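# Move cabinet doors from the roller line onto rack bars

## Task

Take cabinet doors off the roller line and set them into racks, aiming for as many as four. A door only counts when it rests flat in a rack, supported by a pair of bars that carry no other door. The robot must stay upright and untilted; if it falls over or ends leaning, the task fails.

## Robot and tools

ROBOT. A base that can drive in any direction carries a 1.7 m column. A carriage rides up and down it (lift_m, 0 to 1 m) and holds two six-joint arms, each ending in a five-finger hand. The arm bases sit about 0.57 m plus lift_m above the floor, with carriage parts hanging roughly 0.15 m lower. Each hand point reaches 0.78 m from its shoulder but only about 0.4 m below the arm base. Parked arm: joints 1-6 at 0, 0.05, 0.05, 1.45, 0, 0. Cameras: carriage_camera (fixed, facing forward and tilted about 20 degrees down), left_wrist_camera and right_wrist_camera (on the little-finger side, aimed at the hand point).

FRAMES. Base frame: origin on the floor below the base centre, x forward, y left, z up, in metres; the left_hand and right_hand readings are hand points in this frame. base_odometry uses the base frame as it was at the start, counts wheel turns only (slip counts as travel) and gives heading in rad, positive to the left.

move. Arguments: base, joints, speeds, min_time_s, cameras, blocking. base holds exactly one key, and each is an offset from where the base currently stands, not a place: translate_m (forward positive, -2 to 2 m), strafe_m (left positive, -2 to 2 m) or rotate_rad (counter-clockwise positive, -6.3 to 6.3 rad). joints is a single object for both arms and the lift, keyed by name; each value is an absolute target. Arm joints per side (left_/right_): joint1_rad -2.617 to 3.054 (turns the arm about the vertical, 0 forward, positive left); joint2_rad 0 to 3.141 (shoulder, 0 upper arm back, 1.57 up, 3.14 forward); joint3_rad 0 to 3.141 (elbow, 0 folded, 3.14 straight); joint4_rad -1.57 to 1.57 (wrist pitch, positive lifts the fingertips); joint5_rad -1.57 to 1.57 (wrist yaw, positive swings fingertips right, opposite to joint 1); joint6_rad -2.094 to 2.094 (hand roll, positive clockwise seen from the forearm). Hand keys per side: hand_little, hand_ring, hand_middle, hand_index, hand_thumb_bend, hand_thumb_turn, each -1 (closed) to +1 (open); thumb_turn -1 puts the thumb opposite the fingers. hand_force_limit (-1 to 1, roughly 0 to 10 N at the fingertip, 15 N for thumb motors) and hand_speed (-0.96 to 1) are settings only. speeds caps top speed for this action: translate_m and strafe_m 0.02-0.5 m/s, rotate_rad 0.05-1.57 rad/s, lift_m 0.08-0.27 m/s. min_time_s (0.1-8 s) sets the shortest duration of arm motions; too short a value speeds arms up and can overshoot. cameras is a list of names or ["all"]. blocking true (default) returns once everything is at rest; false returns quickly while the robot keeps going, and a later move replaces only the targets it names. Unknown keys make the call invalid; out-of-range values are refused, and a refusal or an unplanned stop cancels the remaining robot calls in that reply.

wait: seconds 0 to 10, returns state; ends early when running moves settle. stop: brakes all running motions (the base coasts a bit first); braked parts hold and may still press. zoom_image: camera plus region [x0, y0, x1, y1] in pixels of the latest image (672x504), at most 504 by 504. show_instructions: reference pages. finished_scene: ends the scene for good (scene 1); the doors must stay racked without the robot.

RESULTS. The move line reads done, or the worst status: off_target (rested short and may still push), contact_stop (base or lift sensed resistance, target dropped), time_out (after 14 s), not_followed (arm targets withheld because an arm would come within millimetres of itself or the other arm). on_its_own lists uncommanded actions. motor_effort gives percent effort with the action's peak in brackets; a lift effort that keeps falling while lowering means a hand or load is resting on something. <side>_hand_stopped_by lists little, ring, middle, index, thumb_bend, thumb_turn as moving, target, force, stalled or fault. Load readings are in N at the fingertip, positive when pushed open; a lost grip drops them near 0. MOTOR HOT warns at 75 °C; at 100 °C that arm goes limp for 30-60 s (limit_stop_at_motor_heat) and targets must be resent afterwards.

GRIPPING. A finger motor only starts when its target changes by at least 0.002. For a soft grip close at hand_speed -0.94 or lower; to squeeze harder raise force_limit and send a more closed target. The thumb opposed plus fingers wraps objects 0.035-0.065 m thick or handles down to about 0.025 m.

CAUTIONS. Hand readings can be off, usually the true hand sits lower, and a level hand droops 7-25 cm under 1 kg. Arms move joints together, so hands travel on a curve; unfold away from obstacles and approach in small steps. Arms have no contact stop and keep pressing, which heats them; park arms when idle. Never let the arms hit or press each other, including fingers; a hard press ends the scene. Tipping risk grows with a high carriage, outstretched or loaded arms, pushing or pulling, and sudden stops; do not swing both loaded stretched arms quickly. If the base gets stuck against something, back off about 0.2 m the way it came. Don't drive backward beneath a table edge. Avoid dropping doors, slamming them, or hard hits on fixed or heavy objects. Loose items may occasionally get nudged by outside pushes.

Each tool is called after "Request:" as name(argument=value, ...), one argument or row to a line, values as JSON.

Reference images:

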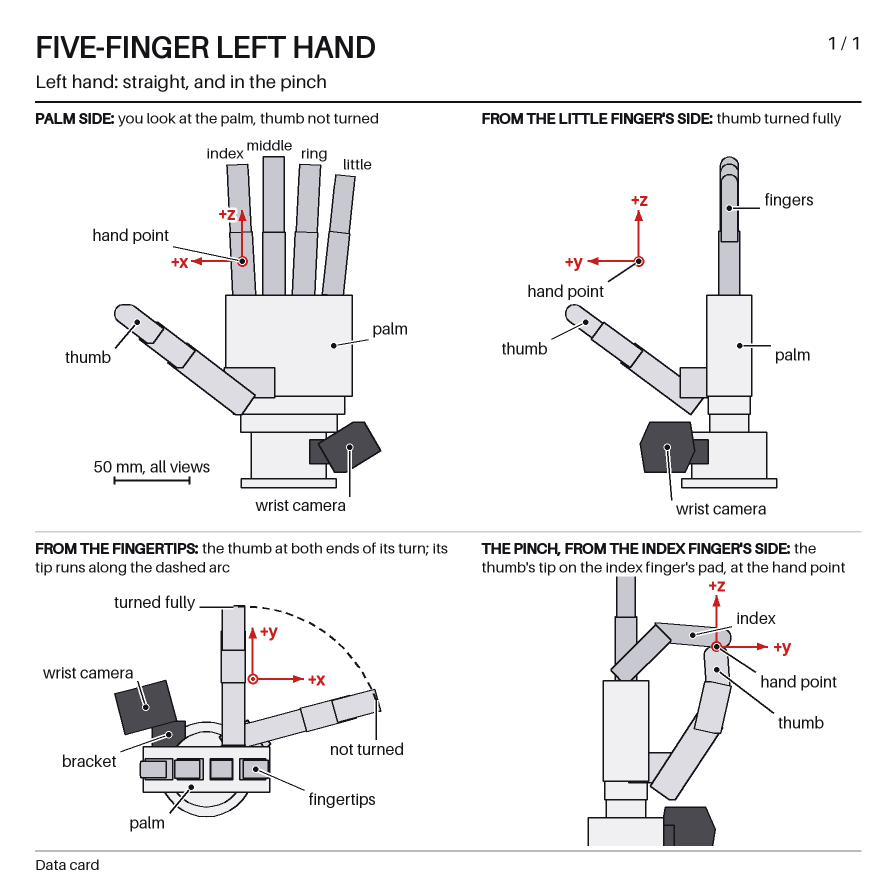

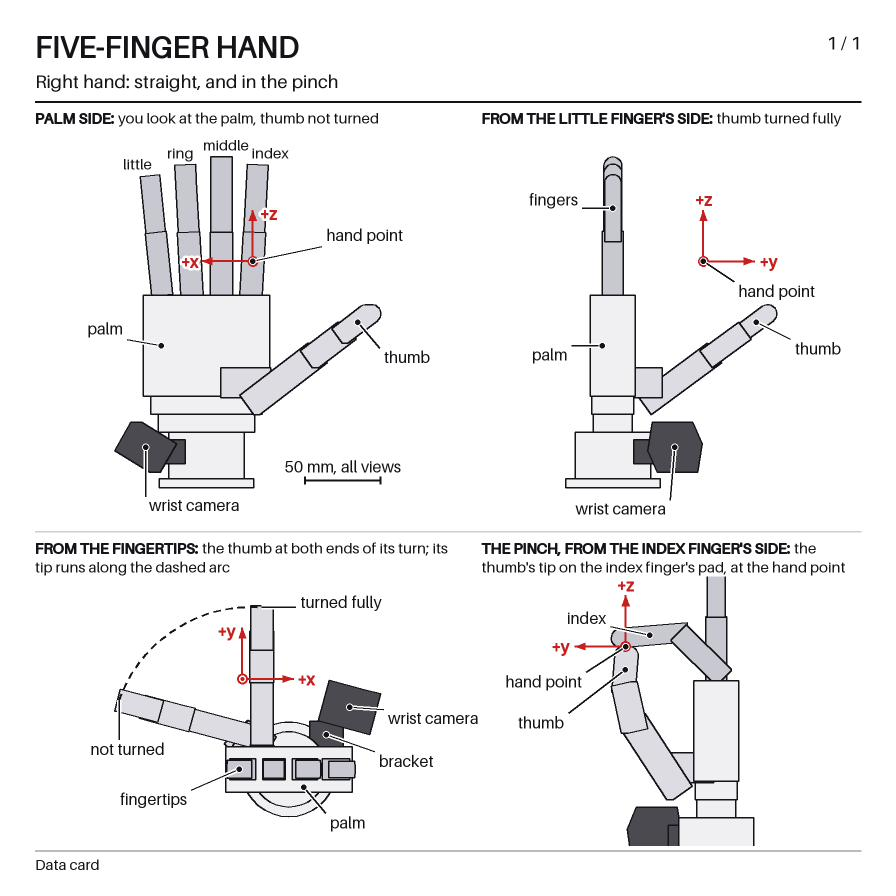

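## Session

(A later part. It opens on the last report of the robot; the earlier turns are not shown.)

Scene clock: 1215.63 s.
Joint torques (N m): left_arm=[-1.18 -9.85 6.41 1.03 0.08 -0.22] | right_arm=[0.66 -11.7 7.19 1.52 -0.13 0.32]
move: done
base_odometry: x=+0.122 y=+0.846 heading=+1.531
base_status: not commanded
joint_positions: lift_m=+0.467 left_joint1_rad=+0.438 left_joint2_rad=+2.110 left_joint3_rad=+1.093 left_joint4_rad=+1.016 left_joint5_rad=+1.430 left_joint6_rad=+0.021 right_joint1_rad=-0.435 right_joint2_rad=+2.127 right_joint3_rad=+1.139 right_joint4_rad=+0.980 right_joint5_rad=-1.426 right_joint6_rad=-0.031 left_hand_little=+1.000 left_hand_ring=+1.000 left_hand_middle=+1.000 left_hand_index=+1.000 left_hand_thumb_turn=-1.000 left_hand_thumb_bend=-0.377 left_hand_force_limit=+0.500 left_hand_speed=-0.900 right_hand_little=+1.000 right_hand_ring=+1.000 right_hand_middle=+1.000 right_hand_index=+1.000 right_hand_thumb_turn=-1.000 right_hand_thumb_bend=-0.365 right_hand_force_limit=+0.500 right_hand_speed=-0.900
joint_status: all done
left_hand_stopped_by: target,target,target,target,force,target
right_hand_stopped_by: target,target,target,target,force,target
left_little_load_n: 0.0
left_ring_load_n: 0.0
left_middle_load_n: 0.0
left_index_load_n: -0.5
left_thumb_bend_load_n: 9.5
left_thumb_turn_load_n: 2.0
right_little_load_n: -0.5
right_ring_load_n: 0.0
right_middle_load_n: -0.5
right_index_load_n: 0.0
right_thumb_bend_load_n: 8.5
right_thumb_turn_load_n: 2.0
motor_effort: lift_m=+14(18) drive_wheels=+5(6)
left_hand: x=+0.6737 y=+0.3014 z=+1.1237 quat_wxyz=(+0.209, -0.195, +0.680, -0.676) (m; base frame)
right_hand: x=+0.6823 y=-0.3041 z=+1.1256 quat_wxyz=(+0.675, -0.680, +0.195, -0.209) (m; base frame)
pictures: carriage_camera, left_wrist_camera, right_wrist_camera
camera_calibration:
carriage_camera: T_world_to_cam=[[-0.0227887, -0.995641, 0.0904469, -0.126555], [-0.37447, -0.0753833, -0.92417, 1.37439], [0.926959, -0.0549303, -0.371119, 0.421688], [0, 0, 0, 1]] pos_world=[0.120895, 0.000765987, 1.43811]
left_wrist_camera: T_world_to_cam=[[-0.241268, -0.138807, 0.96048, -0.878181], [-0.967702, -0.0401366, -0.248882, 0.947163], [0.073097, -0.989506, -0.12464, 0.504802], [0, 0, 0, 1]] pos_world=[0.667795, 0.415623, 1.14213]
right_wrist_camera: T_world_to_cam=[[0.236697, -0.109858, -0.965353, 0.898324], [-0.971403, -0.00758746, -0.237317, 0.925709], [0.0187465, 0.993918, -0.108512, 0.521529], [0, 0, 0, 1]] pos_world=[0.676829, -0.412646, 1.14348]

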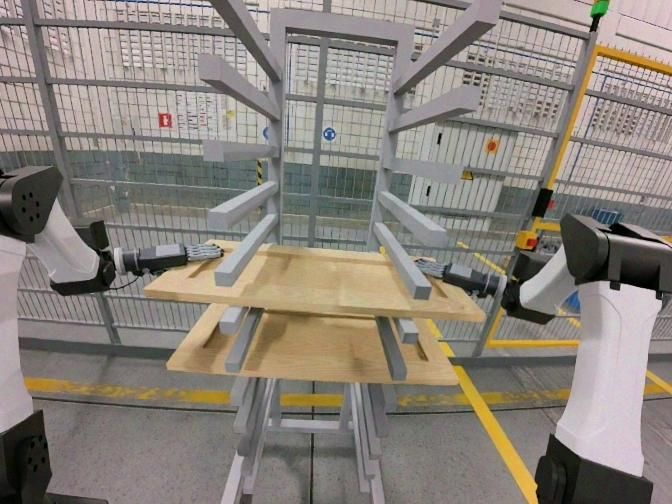

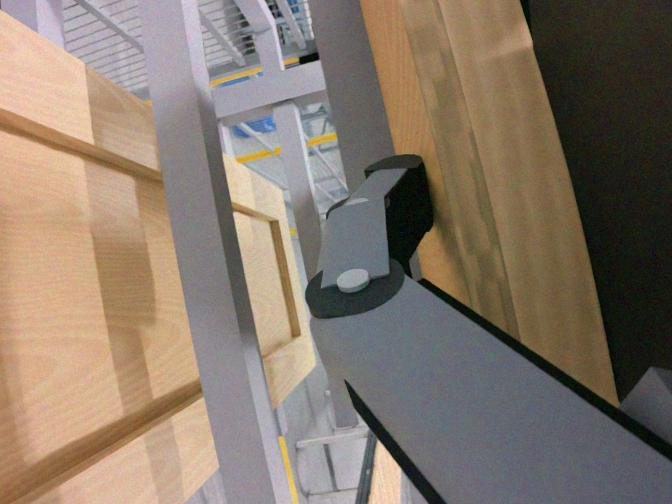

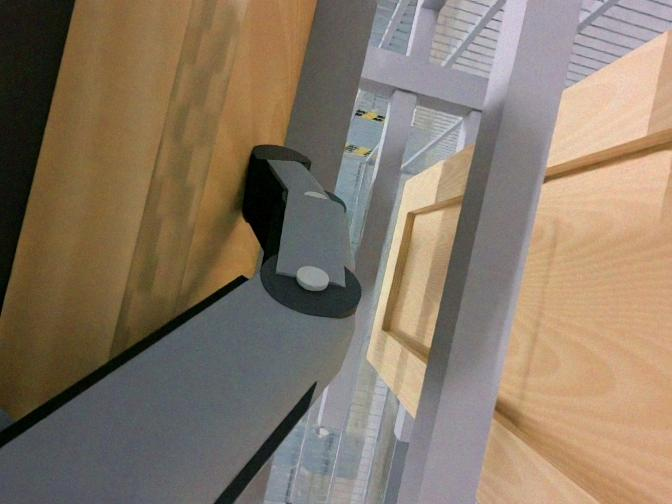

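Request:
move(
  joints={"left_hand_speed": -0.5, "right_hand_speed": -0.5, "left_hand_thumb_bend": 1, "right_hand_thumb_bend": 1},
)

Request:
move(
  joints={"lift_m": 0.493},
  speeds={"lift_m": 0.08},
)

Request:
move(
  joints={"left_joint1_rad": 0.85, "left_joint5_rad": 1.5, "right_joint1_rad": -0.85, "right_joint5_rad": -1.5},
  min_time_s=2.5,
)

Request:
move(
  base={"translate_m": -0.5},
  speeds={"translate_m": 0.35},
  cameras=["carriage_camera"],
)

Request:
move(
  base={"rotate_rad": -1.531},
  joints={"lift_m": 0.3},
)

Request:
move(
  base={"strafe_m": -0.426},
)

Request:
move(
  base={"translate_m": 1.15},
  speeds={"translate_m": 0.35},
  cameras=["carriage_camera"],
)

Request:
zoom_image(
  camera="carriage_camera",
  region=[140, 180, 480, 420],
)

Scene clock: 1238.30 s.
Joint torques (N m): left_arm=[-1.18 -9.85 6.41 1.03 0.08 -0.14] | right_arm=[0.68 -11.7 7.19 1.52 -0.13 0.15]
move: done
base_odometry: x=+0.122 y=+0.846 heading=+1.531
base_status: not commanded
joint_positions: lift_m=+0.467 left_joint1_rad=+0.438 left_joint2_rad=+2.110 left_joint3_rad=+1.093 left_joint4_rad=+1.016 left_joint5_rad=+1.430 left_joint6_rad=+0.012 right_joint1_rad=-0.435 right_joint2_rad=+2.127 right_joint3_rad=+1.139 right_joint4_rad=+0.981 right_joint5_rad=-1.426 right_joint6_rad=-0.014 left_hand_little=+1.000 left_hand_ring=+1.000 left_hand_middle=+1.000 left_hand_index=+1.000 left_hand_thumb_turn=-1.000 left_hand_thumb_bend=+1.000 left_hand_force_limit=+0.500 left_hand_speed=-0.500 right_hand_little=+1.000 right_hand_ring=+1.000 right_hand_middle=+1.000 right_hand_index=+1.000 right_hand_thumb_turn=-1.000 right_hand_thumb_bend=+1.000 right_hand_force_limit=+0.500 right_hand_speed=-0.500
joint_status: all done
left_hand_stopped_by: target,target,target,target,target,target
right_hand_stopped_by: target,target,target,target,target,target
left_little_load_n: 0.0
left_ring_load_n: 0.0
left_middle_load_n: 0.0
left_index_load_n: 0.0
left_thumb_bend_load_n: 0.0
left_thumb_turn_load_n: 0.0
right_little_load_n: 0.0
right_ring_load_n: 0.0
right_middle_load_n: 0.0
right_index_load_n: 0.0
right_thumb_bend_load_n: 0.0
right_thumb_turn_load_n: 0.0
motor_effort: lift_m=+14(15) drive_wheels=+5(6)
left_hand: x=+0.6733 y=+0.3011 z=+1.1239 quat_wxyz=(+0.206, -0.198, +0.679, -0.676) (m; base frame)
right_hand: x=+0.6815 y=-0.3036 z=+1.1262 quat_wxyz=(+0.677, -0.679, +0.200, -0.204) (m; base frame)
pictures: none

Scene clock: 1239.00 s.
Joint torques (N m): left_arm=[-1.25 -9.96 6.34 1.11 0.09 -0.13] | right_arm=[0.87 -11.71 7.2 1.66 -0.2 0.13]
move: done
base_odometry: x=+0.122 y=+0.846 heading=+1.531
base_status: not commanded
joint_positions: lift_m=+0.493 left_joint1_rad=+0.438 left_joint2_rad=+2.110 left_joint3_rad=+1.093 left_joint4_rad=+1.009 left_joint5_rad=+1.430 left_joint6_rad=+0.011 right_joint1_rad=-0.437 right_joint2_rad=+2.127 right_joint3_rad=+1.139 right_joint4_rad=+0.971 right_joint5_rad=-1.422 right_joint6_rad=-0.009 left_hand_little=+1.000 left_hand_ring=+1.000 left_hand_middle=+1.000 left_hand_index=+1.000 left_hand_thumb_turn=-1.000 left_hand_thumb_bend=+1.000 left_hand_force_limit=+0.500 left_hand_speed=-0.500 right_hand_little=+1.000 right_hand_ring=+1.000 right_hand_middle=+1.000 right_hand_index=+1.000 right_hand_thumb_turn=-1.000 right_hand_thumb_bend=+1.000 right_hand_force_limit=+0.500 right_hand_speed=-0.500
joint_status: all done
left_hand_stopped_by: target,target,target,target,target,target
right_hand_stopped_by: target,target,target,target,target,target
left_little_load_n: 0.0
left_ring_load_n: 0.0
left_middle_load_n: 0.0
left_index_load_n: 0.0
left_thumb_bend_load_n: 0.0
left_thumb_turn_load_n: 0.0
right_little_load_n: 0.0
right_ring_load_n: 0.0
right_middle_load_n: 0.0
right_index_load_n: 0.0
right_thumb_bend_load_n: 0.5
right_thumb_turn_load_n: -2.0
motor_effort: lift_m=+19(26) drive_wheels=+5(6)
left_hand: x=+0.6728 y=+0.3009 z=+1.1489 quat_wxyz=(+0.203, -0.201, +0.678, -0.677) (m; base frame)
right_hand: x=+0.6814 y=-0.3047 z=+1.1510 quat_wxyz=(+0.677, -0.677, +0.207, -0.201) (m; base frame)
pictures: none

Scene clock: 1241.80 s.
Joint torques (N m): left_arm=[0.4 -9.84 6.35 1.06 0.23 -0.13] | right_arm=[-0.16 -11.67 7.15 1.58 -0.26 0.1]
move: done
base_odometry: x=+0.122 y=+0.846 heading=+1.531
base_status: not commanded
joint_positions: lift_m=+0.493 left_joint1_rad=+0.841 left_joint2_rad=+2.110 left_joint3_rad=+1.093 left_joint4_rad=+1.009 left_joint5_rad=+1.484 left_joint6_rad=+0.011 right_joint1_rad=-0.843 right_joint2_rad=+2.127 right_joint3_rad=+1.139 right_joint4_rad=+0.971 right_joint5_rad=-1.487 right_joint6_rad=-0.008 left_hand_little=+1.000 left_hand_ring=+1.000 left_hand_middle=+1.000 left_hand_index=+1.000 left_hand_thumb_turn=-1.000 left_hand_thumb_bend=+1.000 left_hand_force_limit=+0.500 left_hand_speed=-0.500 right_hand_little=+1.000 right_hand_ring=+1.000 right_hand_middle=+1.000 right_hand_index=+1.000 right_hand_thumb_turn=-1.000 right_hand_thumb_bend=+1.000 right_hand_force_limit=+0.500 right_hand_speed=-0.500
joint_status: all done
left_hand_stopped_by: target,target,target,target,target,target
right_hand_stopped_by: target,target,target,target,target,target
left_little_load_n: 0.0
left_ring_load_n: 0.0
left_middle_load_n: 0.0
left_index_load_n: 0.0
left_thumb_bend_load_n: 0.0
left_thumb_turn_load_n: 0.0
right_little_load_n: 0.0
right_ring_load_n: -0.5
right_middle_load_n: 0.0
right_index_load_n: 0.0
right_thumb_bend_load_n: 0.0
right_thumb_turn_load_n: 0.0
motor_effort: lift_m=+18(19) drive_wheels=-5(7)
left_hand: x=+0.6314 y=+0.4711 z=+1.1490 quat_wxyz=(+0.318, -0.315, +0.633, -0.631) (m; base frame)
right_hand: x=+0.6359 y=-0.4773 z=+1.1513 quat_wxyz=(+0.634, -0.631, +0.320, -0.313) (m; base frame)
pictures: none

Scene clock: 1245.07 s.
Joint torques (N m): left_arm=[-0.16 -9.8 6.37 1.05 0.19 -0.13] | right_arm=[0.25 -11.62 7.15 1.58 -0.18 0.09]
move: done
base_odometry: x=+0.103 y=+0.346 heading=+1.532
base_status: done
joint_positions: lift_m=+0.493 left_joint1_rad=+0.847 left_joint2_rad=+2.110 left_joint3_rad=+1.093 left_joint4_rad=+1.009 left_joint5_rad=+1.489 left_joint6_rad=+0.011 right_joint1_rad=-0.849 right_joint2_rad=+2.126 right_joint3_rad=+1.139 right_joint4_rad=+0.970 right_joint5_rad=-1.492 right_joint6_rad=-0.007 left_hand_little=+1.000 left_hand_ring=+1.000 left_hand_middle=+1.000 left_hand_index=+1.000 left_hand_thumb_turn=-1.000 left_hand_thumb_bend=+1.000 left_hand_force_limit=+0.500 left_hand_speed=-0.500 right_hand_little=+1.000 right_hand_ring=+1.000 right_hand_middle=+1.000 right_hand_index=+1.000 right_hand_thumb_turn=-1.000 right_hand_thumb_bend=+1.000 right_hand_force_limit=+0.500 right_hand_speed=-0.500
joint_status: not commanded
left_hand_stopped_by: target,target,target,target,target,target
right_hand_stopped_by: target,target,target,target,target,target
left_little_load_n: 0.0
left_ring_load_n: 0.0
left_middle_load_n: -0.5
left_index_load_n: -0.5
left_thumb_bend_load_n: 0.0
left_thumb_turn_load_n: 0.0
right_little_load_n: 0.0
right_ring_load_n: 0.0
right_middle_load_n: -0.5
right_index_load_n: -0.5
right_thumb_bend_load_n: 0.0
right_thumb_turn_load_n: 0.0
motor_effort: lift_m=+18(19) drive_wheels=-5(16)
left_hand: x=+0.6297 y=+0.4727 z=+1.1490 quat_wxyz=(+0.318, -0.316, +0.633, -0.631) (m; base frame)
right_hand: x=+0.6342 y=-0.4789 z=+1.1516 quat_wxyz=(+0.634, -0.631, +0.320, -0.313) (m; base frame)
pictures: carriage_camera
camera_calibration:
carriage_camera: T_world_to_cam=[[-0.0227887, -0.995641, 0.0904469, -0.128843], [-0.37447, -0.0753833, -0.92417, 1.39777], [0.926959, -0.0549303, -0.371119, 0.431077], [0, 0, 0, 1]] pos_world=[0.120895, 0.000765987, 1.46341]

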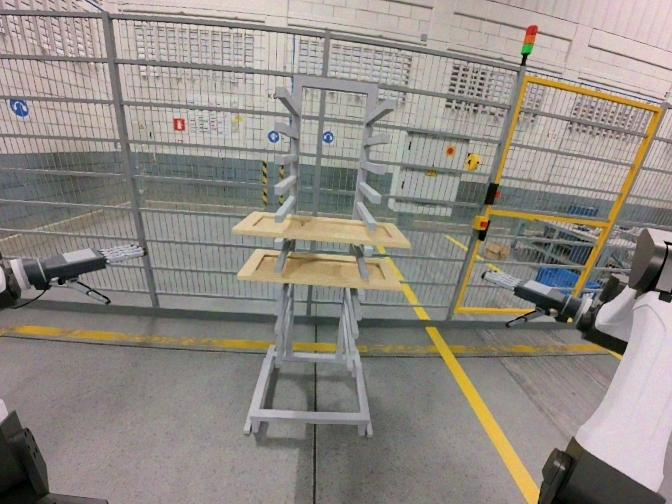

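Scene clock: 1248.13 s.
Joint torques (N m): left_arm=[-0.2 -9.81 6.37 1.1 0.19 -0.12] | right_arm=[0.54 -11.21 7.08 1.61 -0.18 0.1]
move: done
base_odometry: x=+0.103 y=+0.346 heading=+0.002
base_status: done
joint_positions: lift_m=+0.300 left_joint1_rad=+0.848 left_joint2_rad=+2.110 left_joint3_rad=+1.093 left_joint4_rad=+1.004 left_joint5_rad=+1.489 left_joint6_rad=+0.010 right_joint1_rad=-0.853 right_joint2_rad=+2.123 right_joint3_rad=+1.139 right_joint4_rad=+0.967 right_joint5_rad=-1.492 right_joint6_rad=-0.007 left_hand_little=+1.000 left_hand_ring=+1.000 left_hand_middle=+1.000 left_hand_index=+1.000 left_hand_thumb_turn=-1.000 left_hand_thumb_bend=+1.000 left_hand_force_limit=+0.500 left_hand_speed=-0.500 right_hand_little=+1.000 right_hand_ring=+1.000 right_hand_middle=+1.000 right_hand_index=+1.000 right_hand_thumb_turn=-1.000 right_hand_thumb_bend=+1.000 right_hand_force_limit=+0.500 right_hand_speed=-0.500
joint_status: all done
left_hand_stopped_by: target,target,target,target,target,target
right_hand_stopped_by: target,target,target,target,target,target
left_little_load_n: 0.0
left_ring_load_n: 0.0
left_middle_load_n: 0.0
left_index_load_n: -0.5
left_thumb_bend_load_n: 0.0
left_thumb_turn_load_n: 0.0
right_little_load_n: 0.0
right_ring_load_n: 0.0
right_middle_load_n: 0.0
right_index_load_n: 0.0
right_thumb_bend_load_n: 0.0
right_thumb_turn_load_n: 0.0
motor_effort: lift_m=+16(20) drive_wheels=+4(12)
left_hand: x=+0.6294 y=+0.4726 z=+0.9561 quat_wxyz=(+0.316, -0.318, +0.632, -0.632) (m; base frame)
right_hand: x=+0.6334 y=-0.4807 z=+0.9605 quat_wxyz=(+0.633, -0.631, +0.321, -0.315) (m; base frame)
pictures: none

Scene clock: 1251.03 s.
Joint torques (N m): left_arm=[-0.01 -9.83 6.35 1.1 0.19 -0.12] | right_arm=[0.59 -11.22 7.12 1.61 -0.18 0.09]
move: done
base_odometry: x=+0.103 y=-0.080 heading=+0.001
base_status: done
joint_positions: lift_m=+0.300 left_joint1_rad=+0.846 left_joint2_rad=+2.110 left_joint3_rad=+1.093 left_joint4_rad=+1.004 left_joint5_rad=+1.490 left_joint6_rad=+0.010 right_joint1_rad=-0.853 right_joint2_rad=+2.123 right_joint3_rad=+1.139 right_joint4_rad=+0.967 right_joint5_rad=-1.492 right_joint6_rad=-0.007 left_hand_little=+1.000 left_hand_ring=+1.000 left_hand_middle=+1.000 left_hand_index=+1.000 left_hand_thumb_turn=-1.000 left_hand_thumb_bend=+1.000 left_hand_force_limit=+0.500 left_hand_speed=-0.500 right_hand_little=+1.000 right_hand_ring=+1.000 right_hand_middle=+1.000 right_hand_index=+1.000 right_hand_thumb_turn=-1.000 right_hand_thumb_bend=+1.000 right_hand_force_limit=+0.500 right_hand_speed=-0.500
joint_status: not commanded
left_hand_stopped_by: target,target,target,target,target,target
right_hand_stopped_by: target,target,target,target,target,target
left_little_load_n: 0.0
left_ring_load_n: 0.0
left_middle_load_n: 0.0
left_index_load_n: 0.0
left_thumb_bend_load_n: 0.0
left_thumb_turn_load_n: 0.0
right_little_load_n: 0.0
right_ring_load_n: 0.0
right_middle_load_n: 0.0
right_index_load_n: 0.0
right_thumb_bend_load_n: 0.0
right_thumb_turn_load_n: 0.0
motor_effort: lift_m=+16(16) drive_wheels=-6(14)
left_hand: x=+0.6296 y=+0.4719 z=+0.9561 quat_wxyz=(+0.315, -0.317, +0.632, -0.632) (m; base frame)
right_hand: x=+0.6335 y=-0.4805 z=+0.9605 quat_wxyz=(+0.633, -0.631, +0.320, -0.315) (m; base frame)
pictures: none

Scene clock: 1256.10 s.
Joint torques (N m): left_arm=[-0.27 -9.8 6.35 1.1 0.19 -0.12] | right_arm=[0.62 -11.23 7.08 1.61 -0.19 0.09]
move: done
base_odometry: x=+1.253 y=-0.080 heading=+0.000
base_status: done
joint_positions: lift_m=+0.300 left_joint1_rad=+0.847 left_joint2_rad=+2.110 left_joint3_rad=+1.093 left_joint4_rad=+1.004 left_joint5_rad=+1.490 left_joint6_rad=+0.010 right_joint1_rad=-0.854 right_joint2_rad=+2.123 right_joint3_rad=+1.139 right_joint4_rad=+0.967 right_joint5_rad=-1.492 right_joint6_rad=-0.007 left_hand_little=+1.000 left_hand_ring=+1.000 left_hand_middle=+1.000 left_hand_index=+1.000 left_hand_thumb_turn=-1.000 left_hand_thumb_bend=+1.000 left_hand_force_limit=+0.500 left_hand_speed=-0.500 right_hand_little=+1.000 right_hand_ring=+1.000 right_hand_middle=+1.000 right_hand_index=+1.000 right_hand_thumb_turn=-1.000 right_hand_thumb_bend=+1.000 right_hand_force_limit=+0.500 right_hand_speed=-0.500
joint_status: not commanded
left_hand_stopped_by: target,target,target,target,target,target
right_hand_stopped_by: target,target,target,target,target,target
left_little_load_n: 0.0
left_ring_load_n: 0.0
left_middle_load_n: 0.0
left_index_load_n: 0.0
left_thumb_bend_load_n: 0.0
left_thumb_turn_load_n: 0.0
right_little_load_n: 0.0
right_ring_load_n: 0.0
right_middle_load_n: -0.5
right_index_load_n: 0.0
right_thumb_bend_load_n: 0.0
right_thumb_turn_load_n: 0.0
motor_effort: lift_m=+16(16) drive_wheels=-4(10)
left_hand: x=+0.6295 y=+0.4722 z=+0.9561 quat_wxyz=(+0.316, -0.317, +0.632, -0.632) (m; base frame)
right_hand: x=+0.6334 y=-0.4808 z=+0.9605 quat_wxyz=(+0.633, -0.631, +0.321, -0.315) (m; base frame)
pictures: carriage_camera
camera_calibration:
carriage_camera: T_world_to_cam=[[-0.0227887, -0.995641, 0.0904469, -0.111432], [-0.37447, -0.0753833, -0.92417, 1.21987], [0.926959, -0.0549303, -0.371119, 0.359637], [0, 0, 0, 1]] pos_world=[0.120895, 0.000765987, 1.27091]

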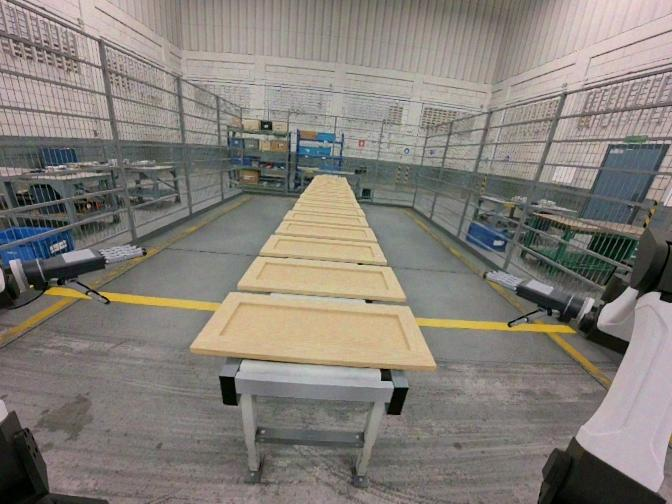

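Scaled by 1.482 from the camera's 672x504 image, which has a finer 960x720 frame.

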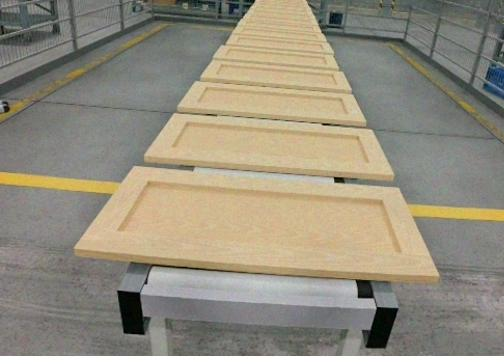

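Request:
move(
  base={"translate_m": 0.115},
  speeds={"translate_m": 0.15},
)

Request:
move(
  joints={"lift_m": 0.061},
  cameras=["all"],
)

Scene clock: 1272.33 s.
Joint torques (N m): left_arm=[-0.46 -9.74 6.37 1.1 0.19 -0.12] | right_arm=[0.76 -11.25 7.1 1.61 -0.19 0.09]
move: done
base_odometry: x=+1.368 y=-0.081 heading=+0.000
base_status: done
joint_positions: lift_m=+0.300 left_joint1_rad=+0.848 left_joint2_rad=+2.110 left_joint3_rad=+1.093 left_joint4_rad=+1.004 left_joint5_rad=+1.490 left_joint6_rad=+0.010 right_joint1_rad=-0.854 right_joint2_rad=+2.123 right_joint3_rad=+1.139 right_joint4_rad=+0.967 right_joint5_rad=-1.492 right_joint6_rad=-0.007 left_hand_little=+1.000 left_hand_ring=+1.000 left_hand_middle=+1.000 left_hand_index=+1.000 left_hand_thumb_turn=-1.000 left_hand_thumb_bend=+1.000 left_hand_force_limit=+0.500 left_hand_speed=-0.500 right_hand_little=+1.000 right_hand_ring=+1.000 right_hand_middle=+1.000 right_hand_index=+1.000 right_hand_thumb_turn=-1.000 right_hand_thumb_bend=+1.000 right_hand_force_limit=+0.500 right_hand_speed=-0.500
joint_status: not commanded
left_hand_stopped_by: target,target,target,target,target,target
right_hand_stopped_by: target,target,target,target,target,target
left_little_load_n: 0.0
left_ring_load_n: 0.0
left_middle_load_n: 0.0
left_index_load_n: 0.0
left_thumb_bend_load_n: 0.0
left_thumb_turn_load_n: 0.0
right_little_load_n: 0.0
right_ring_load_n: 0.0
right_middle_load_n: 0.0
right_index_load_n: 0.0
right_thumb_bend_load_n: 0.0
right_thumb_turn_load_n: 0.0
motor_effort: lift_m=+16(16) drive_wheels=-4(9)
left_hand: x=+0.6293 y=+0.4725 z=+0.9561 quat_wxyz=(+0.316, -0.317, +0.632, -0.632) (m; base frame)
right_hand: x=+0.6333 y=-0.4810 z=+0.9605 quat_wxyz=(+0.633, -0.631, +0.321, -0.315) (m; base frame)
pictures: none

Scene clock: 1273.83 s.
Joint torques (N m): left_arm=[-0.34 -9.8 6.35 1.12 0.19 -0.13] | right_arm=[0.57 -11.08 7.1 1.63 -0.19 0.09]
move: done
base_odometry: x=+1.368 y=-0.081 heading=+0.000
base_status: not commanded
joint_positions: lift_m=+0.061 left_joint1_rad=+0.848 left_joint2_rad=+2.110 left_joint3_rad=+1.093 left_joint4_rad=+1.003 left_joint5_rad=+1.490 left_joint6_rad=+0.010 right_joint1_rad=-0.854 right_joint2_rad=+2.122 right_joint3_rad=+1.139 right_joint4_rad=+0.966 right_joint5_rad=-1.492 right_joint6_rad=-0.007 left_hand_little=+1.000 left_hand_ring=+1.000 left_hand_middle=+1.000 left_hand_index=+1.000 left_hand_thumb_turn=-1.000 left_hand_thumb_bend=+1.000 left_hand_force_limit=+0.500 left_hand_speed=-0.500 right_hand_little=+1.000 right_hand_ring=+1.000 right_hand_middle=+1.000 right_hand_index=+1.000 right_hand_thumb_turn=-1.000 right_hand_thumb_bend=+1.000 right_hand_force_limit=+0.500 right_hand_speed=-0.500
joint_status: all done
left_hand_stopped_by: target,target,target,target,target,target
right_hand_stopped_by: target,target,target,target,target,target
left_little_load_n: 0.0
left_ring_load_n: 0.0
left_middle_load_n: -0.5
left_index_load_n: 0.0
left_thumb_bend_load_n: 0.0
left_thumb_turn_load_n: 0.0
right_little_load_n: 0.0
right_ring_load_n: 0.0
right_middle_load_n: 0.0
right_index_load_n: 0.0
right_thumb_bend_load_n: 0.0
right_thumb_turn_load_n: 0.0
motor_effort: lift_m=+16(19) drive_wheels=-3(5)
left_hand: x=+0.6293 y=+0.4724 z=+0.7171 quat_wxyz=(+0.315, -0.318, +0.632, -0.632) (m; base frame)
right_hand: x=+0.6333 y=-0.4810 z=+0.7217 quat_wxyz=(+0.633, -0.631, +0.321, -0.315) (m; base frame)
pictures: carriage_camera, left_wrist_camera, right_wrist_camera
camera_calibration:
carriage_camera: T_world_to_cam=[[-0.0227887, -0.995641, 0.0904469, -0.0898154], [-0.37447, -0.0753833, -0.92417, 0.998989], [0.926959, -0.0549303, -0.371119, 0.270939], [0, 0, 0, 1]] pos_world=[0.120895, 0.000765987, 1.03191]
left_wrist_camera: T_world_to_cam=[[-0.164198, -0.194784, 0.967005, -0.501428], [-0.899036, -0.373854, -0.227962, 0.909223], [0.405922, -0.906803, -0.113731, 0.370281], [0, 0, 0, 1]] pos_world=[0.584785, 0.578019, 0.734264]
right_wrist_camera: T_world_to_cam=[[0.16626, -0.160872, -0.972871, 0.52616], [-0.918133, 0.334641, -0.212241, 0.893645], [0.359706, 0.928513, -0.0920643, 0.395127], [0, 0, 0, 1]] pos_world=[0.590876, -0.581287, 0.737931]

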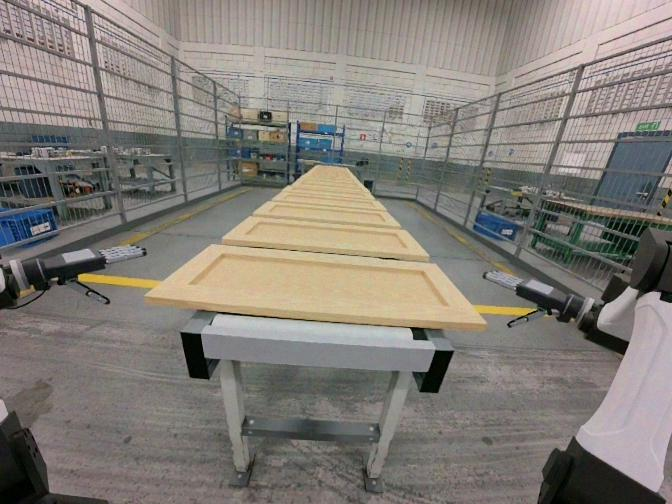

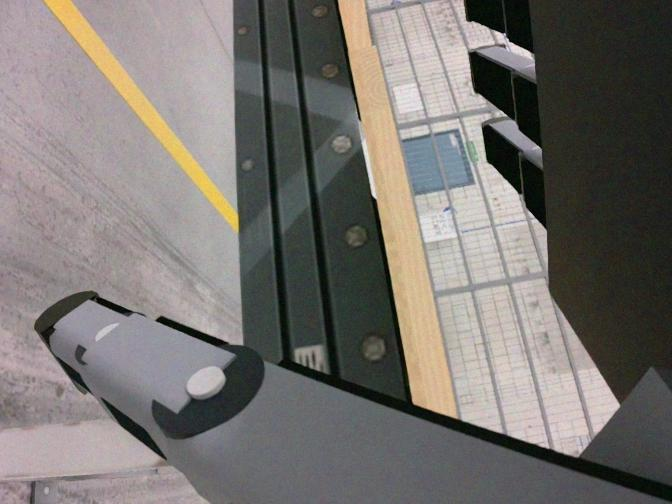

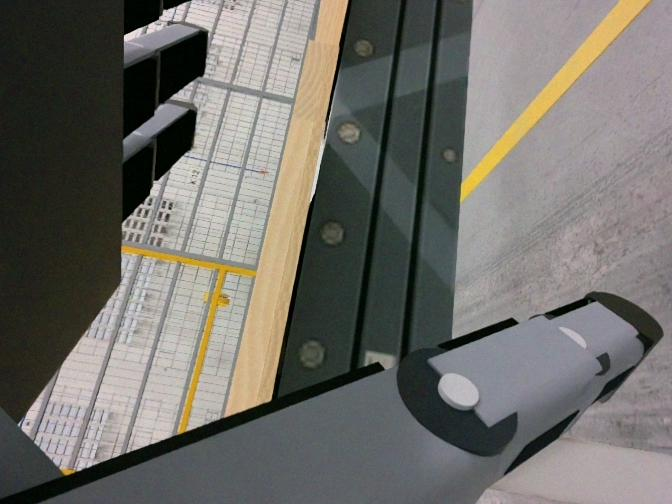

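Request:
move(
  joints={"left_joint1_rad": 0.43, "left_joint5_rad": 1.43, "right_joint1_rad": -0.43, "right_joint5_rad": -1.43, "left_hand_thumb_bend": 0.6, "right_hand_thumb_bend": 0.6},
  min_time_s=3,
)

Request:
move(
  joints={"lift_m": 0.042, "left_hand_thumb_bend": 0.15, "right_hand_thumb_bend": 0.15},
  speeds={"lift_m": 0.08},
  cameras=["left_wrist_camera", "right_wrist_camera"],
)

Request:
move(
  joints={"left_hand_speed": -0.9, "right_hand_speed": -0.9, "left_hand_force_limit": 0.5, "right_hand_force_limit": 0.5, "left_hand_thumb_bend": -1, "right_hand_thumb_bend": -1},
  cameras=["all"],
)

Scene clock: 1301.07 s.
Joint torques (N m): left_arm=[-1.25 -9.85 6.38 1.16 -0.1 -0.12] | right_arm=[1.66 -11.22 7.15 1.68 0.05 0.09]
move: done
base_odometry: x=+1.368 y=-0.081 heading=+0.000
base_status: not commanded
joint_positions: lift_m=+0.061 left_joint1_rad=+0.439 left_joint2_rad=+2.110 left_joint3_rad=+1.093 left_joint4_rad=+1.003 left_joint5_rad=+1.446 left_joint6_rad=+0.010 right_joint1_rad=-0.447 right_joint2_rad=+2.122 right_joint3_rad=+1.139 right_joint4_rad=+0.966 right_joint5_rad=-1.442 right_joint6_rad=-0.007 left_hand_little=+1.000 left_hand_ring=+1.000 left_hand_middle=+1.000 left_hand_index=+1.000 left_hand_thumb_turn=-1.000 left_hand_thumb_bend=+0.600 left_hand_force_limit=+0.500 left_hand_speed=-0.500 right_hand_little=+1.000 right_hand_ring=+1.000 right_hand_middle=+1.000 right_hand_index=+1.000 right_hand_thumb_turn=-1.000 right_hand_thumb_bend=+0.600 right_hand_force_limit=+0.500 right_hand_speed=-0.500
joint_status: all done
left_hand_stopped_by: target,target,target,target,target,target
right_hand_stopped_by: target,target,target,target,target,target
left_little_load_n: 0.0
left_ring_load_n: 0.0
left_middle_load_n: 0.0
left_index_load_n: 0.0
left_thumb_bend_load_n: 0.0
left_thumb_turn_load_n: 0.0
right_little_load_n: 0.0
right_ring_load_n: 0.0
right_middle_load_n: 0.0
right_index_load_n: 0.0
right_thumb_bend_load_n: 0.5
right_thumb_turn_load_n: -0.5
motor_effort: lift_m=+15(16) drive_wheels=-2(4)
left_hand: x=+0.6694 y=+0.2997 z=+0.7170 quat_wxyz=(+0.195, -0.198, +0.679, -0.679) (m; base frame)
right_hand: x=+0.6777 y=-0.3072 z=+0.7216 quat_wxyz=(+0.678, -0.678, +0.204, -0.197) (m; base frame)
pictures: none

Scene clock: 1302.17 s.
Joint torques (N m): left_arm=[-1.25 -9.31 6.09 0.92 -0.12 -0.11] | right_arm=[0.87 -10.96 6.84 1.46 0.06 0.1]
move: done
base_odometry: x=+1.368 y=-0.081 heading=+0.000
base_status: not commanded
joint_positions: lift_m=+0.042 left_joint1_rad=+0.439 left_joint2_rad=+2.104 left_joint3_rad=+1.097 left_joint4_rad=+1.024 left_joint5_rad=+1.447 left_joint6_rad=+0.008 right_joint1_rad=-0.437 right_joint2_rad=+2.119 right_joint3_rad=+1.142 right_joint4_rad=+0.984 right_joint5_rad=-1.440 right_joint6_rad=-0.008 left_hand_little=+1.000 left_hand_ring=+1.000 left_hand_middle=+1.000 left_hand_index=+1.000 left_hand_thumb_turn=-1.000 left_hand_thumb_bend=+0.150 left_hand_force_limit=+0.500 left_hand_speed=-0.500 right_hand_little=+1.000 right_hand_ring=+1.000 right_hand_middle=+1.000 right_hand_index=+1.000 right_hand_thumb_turn=-1.000 right_hand_thumb_bend=+0.150 right_hand_force_limit=+0.500 right_hand_speed=-0.500
joint_status: all done
left_hand_stopped_by: target,target,target,target,target,target
right_hand_stopped_by: target,target,target,target,target,target
left_little_load_n: 0.0
left_ring_load_n: 0.0
left_middle_load_n: 0.0
left_index_load_n: 0.0
left_thumb_bend_load_n: 0.0
left_thumb_turn_load_n: 0.0
right_little_load_n: 0.0
right_ring_load_n: 0.0
right_middle_load_n: 0.0
right_index_load_n: 0.0
right_thumb_bend_load_n: 0.5
right_thumb_turn_load_n: 0.0
motor_effort: lift_m=+14(17) drive_wheels=+1(3)
left_hand: x=+0.6713 y=+0.3006 z=+0.7031 quat_wxyz=(+0.205, -0.187, +0.681, -0.677) (m; base frame)
right_hand: x=+0.6797 y=-0.3038 z=+0.7058 quat_wxyz=(+0.678, -0.680, +0.193, -0.203) (m; base frame)
pictures: left_wrist_camera, right_wrist_camera
camera_calibration:
left_wrist_camera: T_world_to_cam=[[-0.249241, -0.135663, 0.958892, -0.46952], [-0.966729, -0.0240078, -0.254675, 0.838677], [0.0575708, -0.990464, -0.125166, 0.462854], [0, 0, 0, 1]] pos_world=[0.667102, 0.414878, 0.721743]
right_wrist_camera: T_world_to_cam=[[0.233759, -0.101718, -0.966959, 0.499315], [-0.972272, -0.0177332, -0.233178, 0.818156], [0.00657108, 0.994655, -0.103043, 0.480418], [0, 0, 0, 1]] pos_world=[0.675594, -0.412552, 0.723096]

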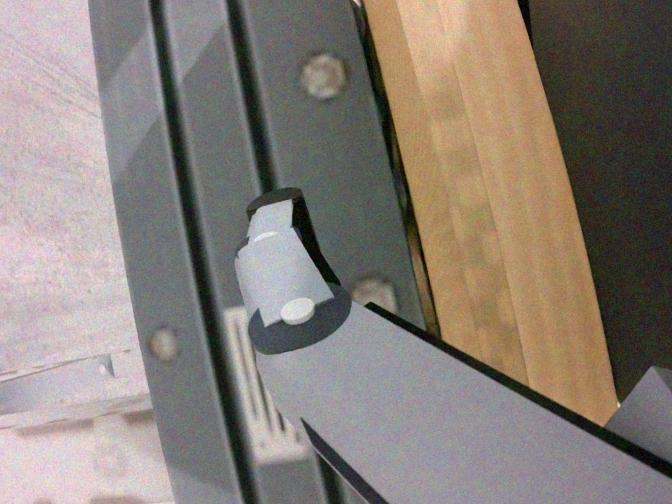

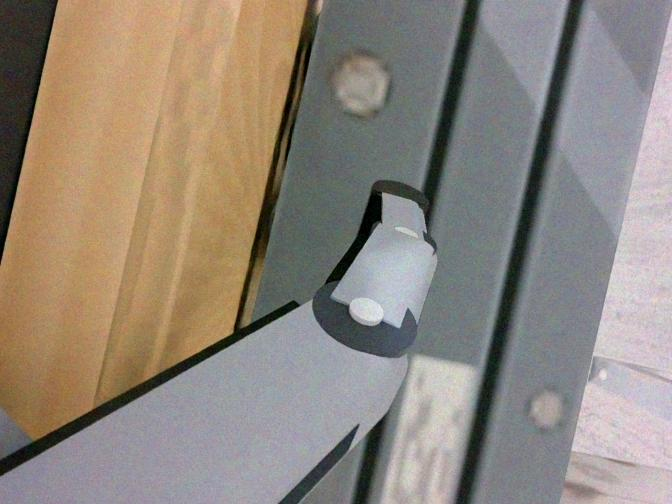

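Scene clock: 1307.00 s.
Joint torques (N m): left_arm=[-1.26 -9.29 6.11 0.92 -0.12 -0.11] | right_arm=[0.9 -10.97 6.87 1.46 0.05 0.18]
move: off_target
base_odometry: x=+1.368 y=-0.081 heading=+0.000
base_status: not commanded
joint_positions: lift_m=+0.042 left_joint1_rad=+0.439 left_joint2_rad=+2.104 left_joint3_rad=+1.097 left_joint4_rad=+1.024 left_joint5_rad=+1.447 left_joint6_rad=+0.008 right_joint1_rad=-0.437 right_joint2_rad=+2.119 right_joint3_rad=+1.142 right_joint4_rad=+0.984 right_joint5_rad=-1.440 right_joint6_rad=-0.016 left_hand_little=+1.000 left_hand_ring=+1.000 left_hand_middle=+1.000 left_hand_index=+1.000 left_hand_thumb_turn=-1.000 left_hand_thumb_bend=-0.378 left_hand_force_limit=+0.500 left_hand_speed=-0.900 right_hand_little=+1.000 right_hand_ring=+1.000 right_hand_middle=+1.000 right_hand_index=+1.000 right_hand_thumb_turn=-1.000 right_hand_thumb_bend=-0.371 right_hand_force_limit=+0.500 right_hand_speed=-0.900
joint_status: left_hand_thumb_bend off_target (ended at -0.378, target -1.000); right_hand_thumb_bend off_target (ended at -0.371, target -1.000); the others done
left_hand_stopped_by: target,target,target,target,force,target
right_hand_stopped_by: target,target,target,target,force,target
left_little_load_n: 0.0
left_ring_load_n: 0.0
left_middle_load_n: 0.0
left_index_load_n: 0.0
left_thumb_bend_load_n: 10.5
left_thumb_turn_load_n: 1.0
right_little_load_n: 0.0
right_ring_load_n: 0.0
right_middle_load_n: 0.0
right_index_load_n: 0.0
right_thumb_bend_load_n: 12.0
right_thumb_turn_load_n: 2.0
motor_effort: lift_m=+14(15) drive_wheels=+2(4)
left_hand: x=+0.6713 y=+0.3006 z=+0.7031 quat_wxyz=(+0.205, -0.187, +0.681, -0.677) (m; base frame)
right_hand: x=+0.6801 y=-0.3041 z=+0.7056 quat_wxyz=(+0.677, -0.681, +0.190, -0.206) (m; base frame)
pictures: carriage_camera, left_wrist_camera, right_wrist_camera
camera_calibration:
carriage_camera: T_world_to_cam=[[-0.0227887, -0.995641, 0.0904469, -0.088115], [-0.37447, -0.0753833, -0.92417, 0.981615], [0.926959, -0.0549303, -0.371119, 0.263962], [0, 0, 0, 1]] pos_world=[0.120895, 0.000765987, 1.01311]
left_wrist_camera: T_world_to_cam=[[-0.249241, -0.135663, 0.958892, -0.46952], [-0.966729, -0.0240078, -0.254675, 0.838677], [0.0575708, -0.990464, -0.125166, 0.462854], [0, 0, 0, 1]] pos_world=[0.667102, 0.414878, 0.721743]
right_wrist_camera: T_world_to_cam=[[0.240254, -0.105938, -0.964912, 0.491794], [-0.970682, -0.0187367, -0.239634, 0.821657], [0.00730711, 0.994196, -0.107334, 0.483043], [0, 0, 0, 1]] pos_world=[0.675883, -0.412745, 0.723282]

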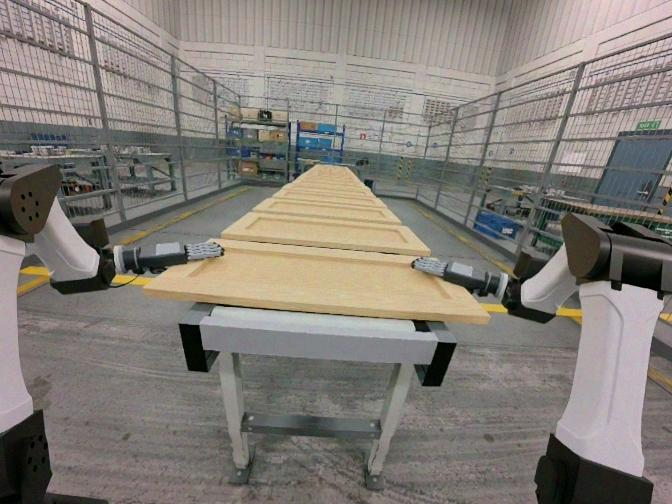

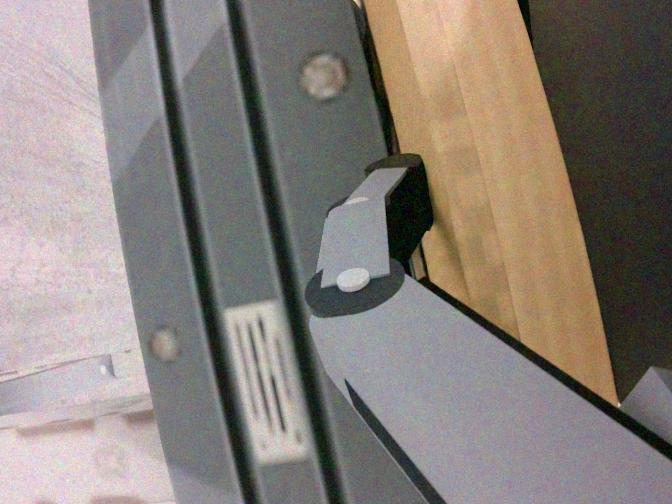

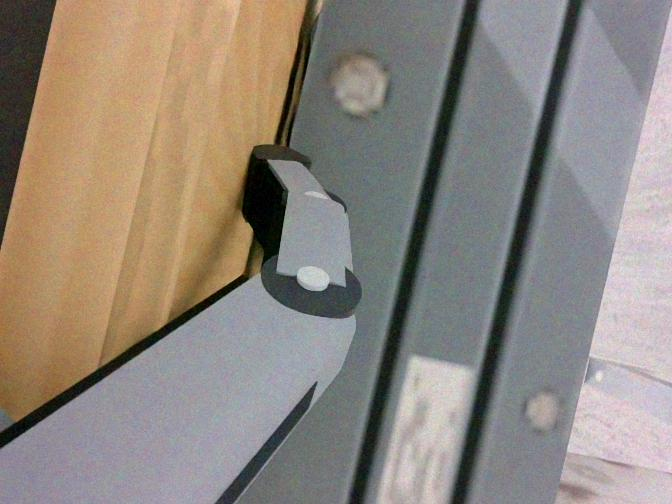

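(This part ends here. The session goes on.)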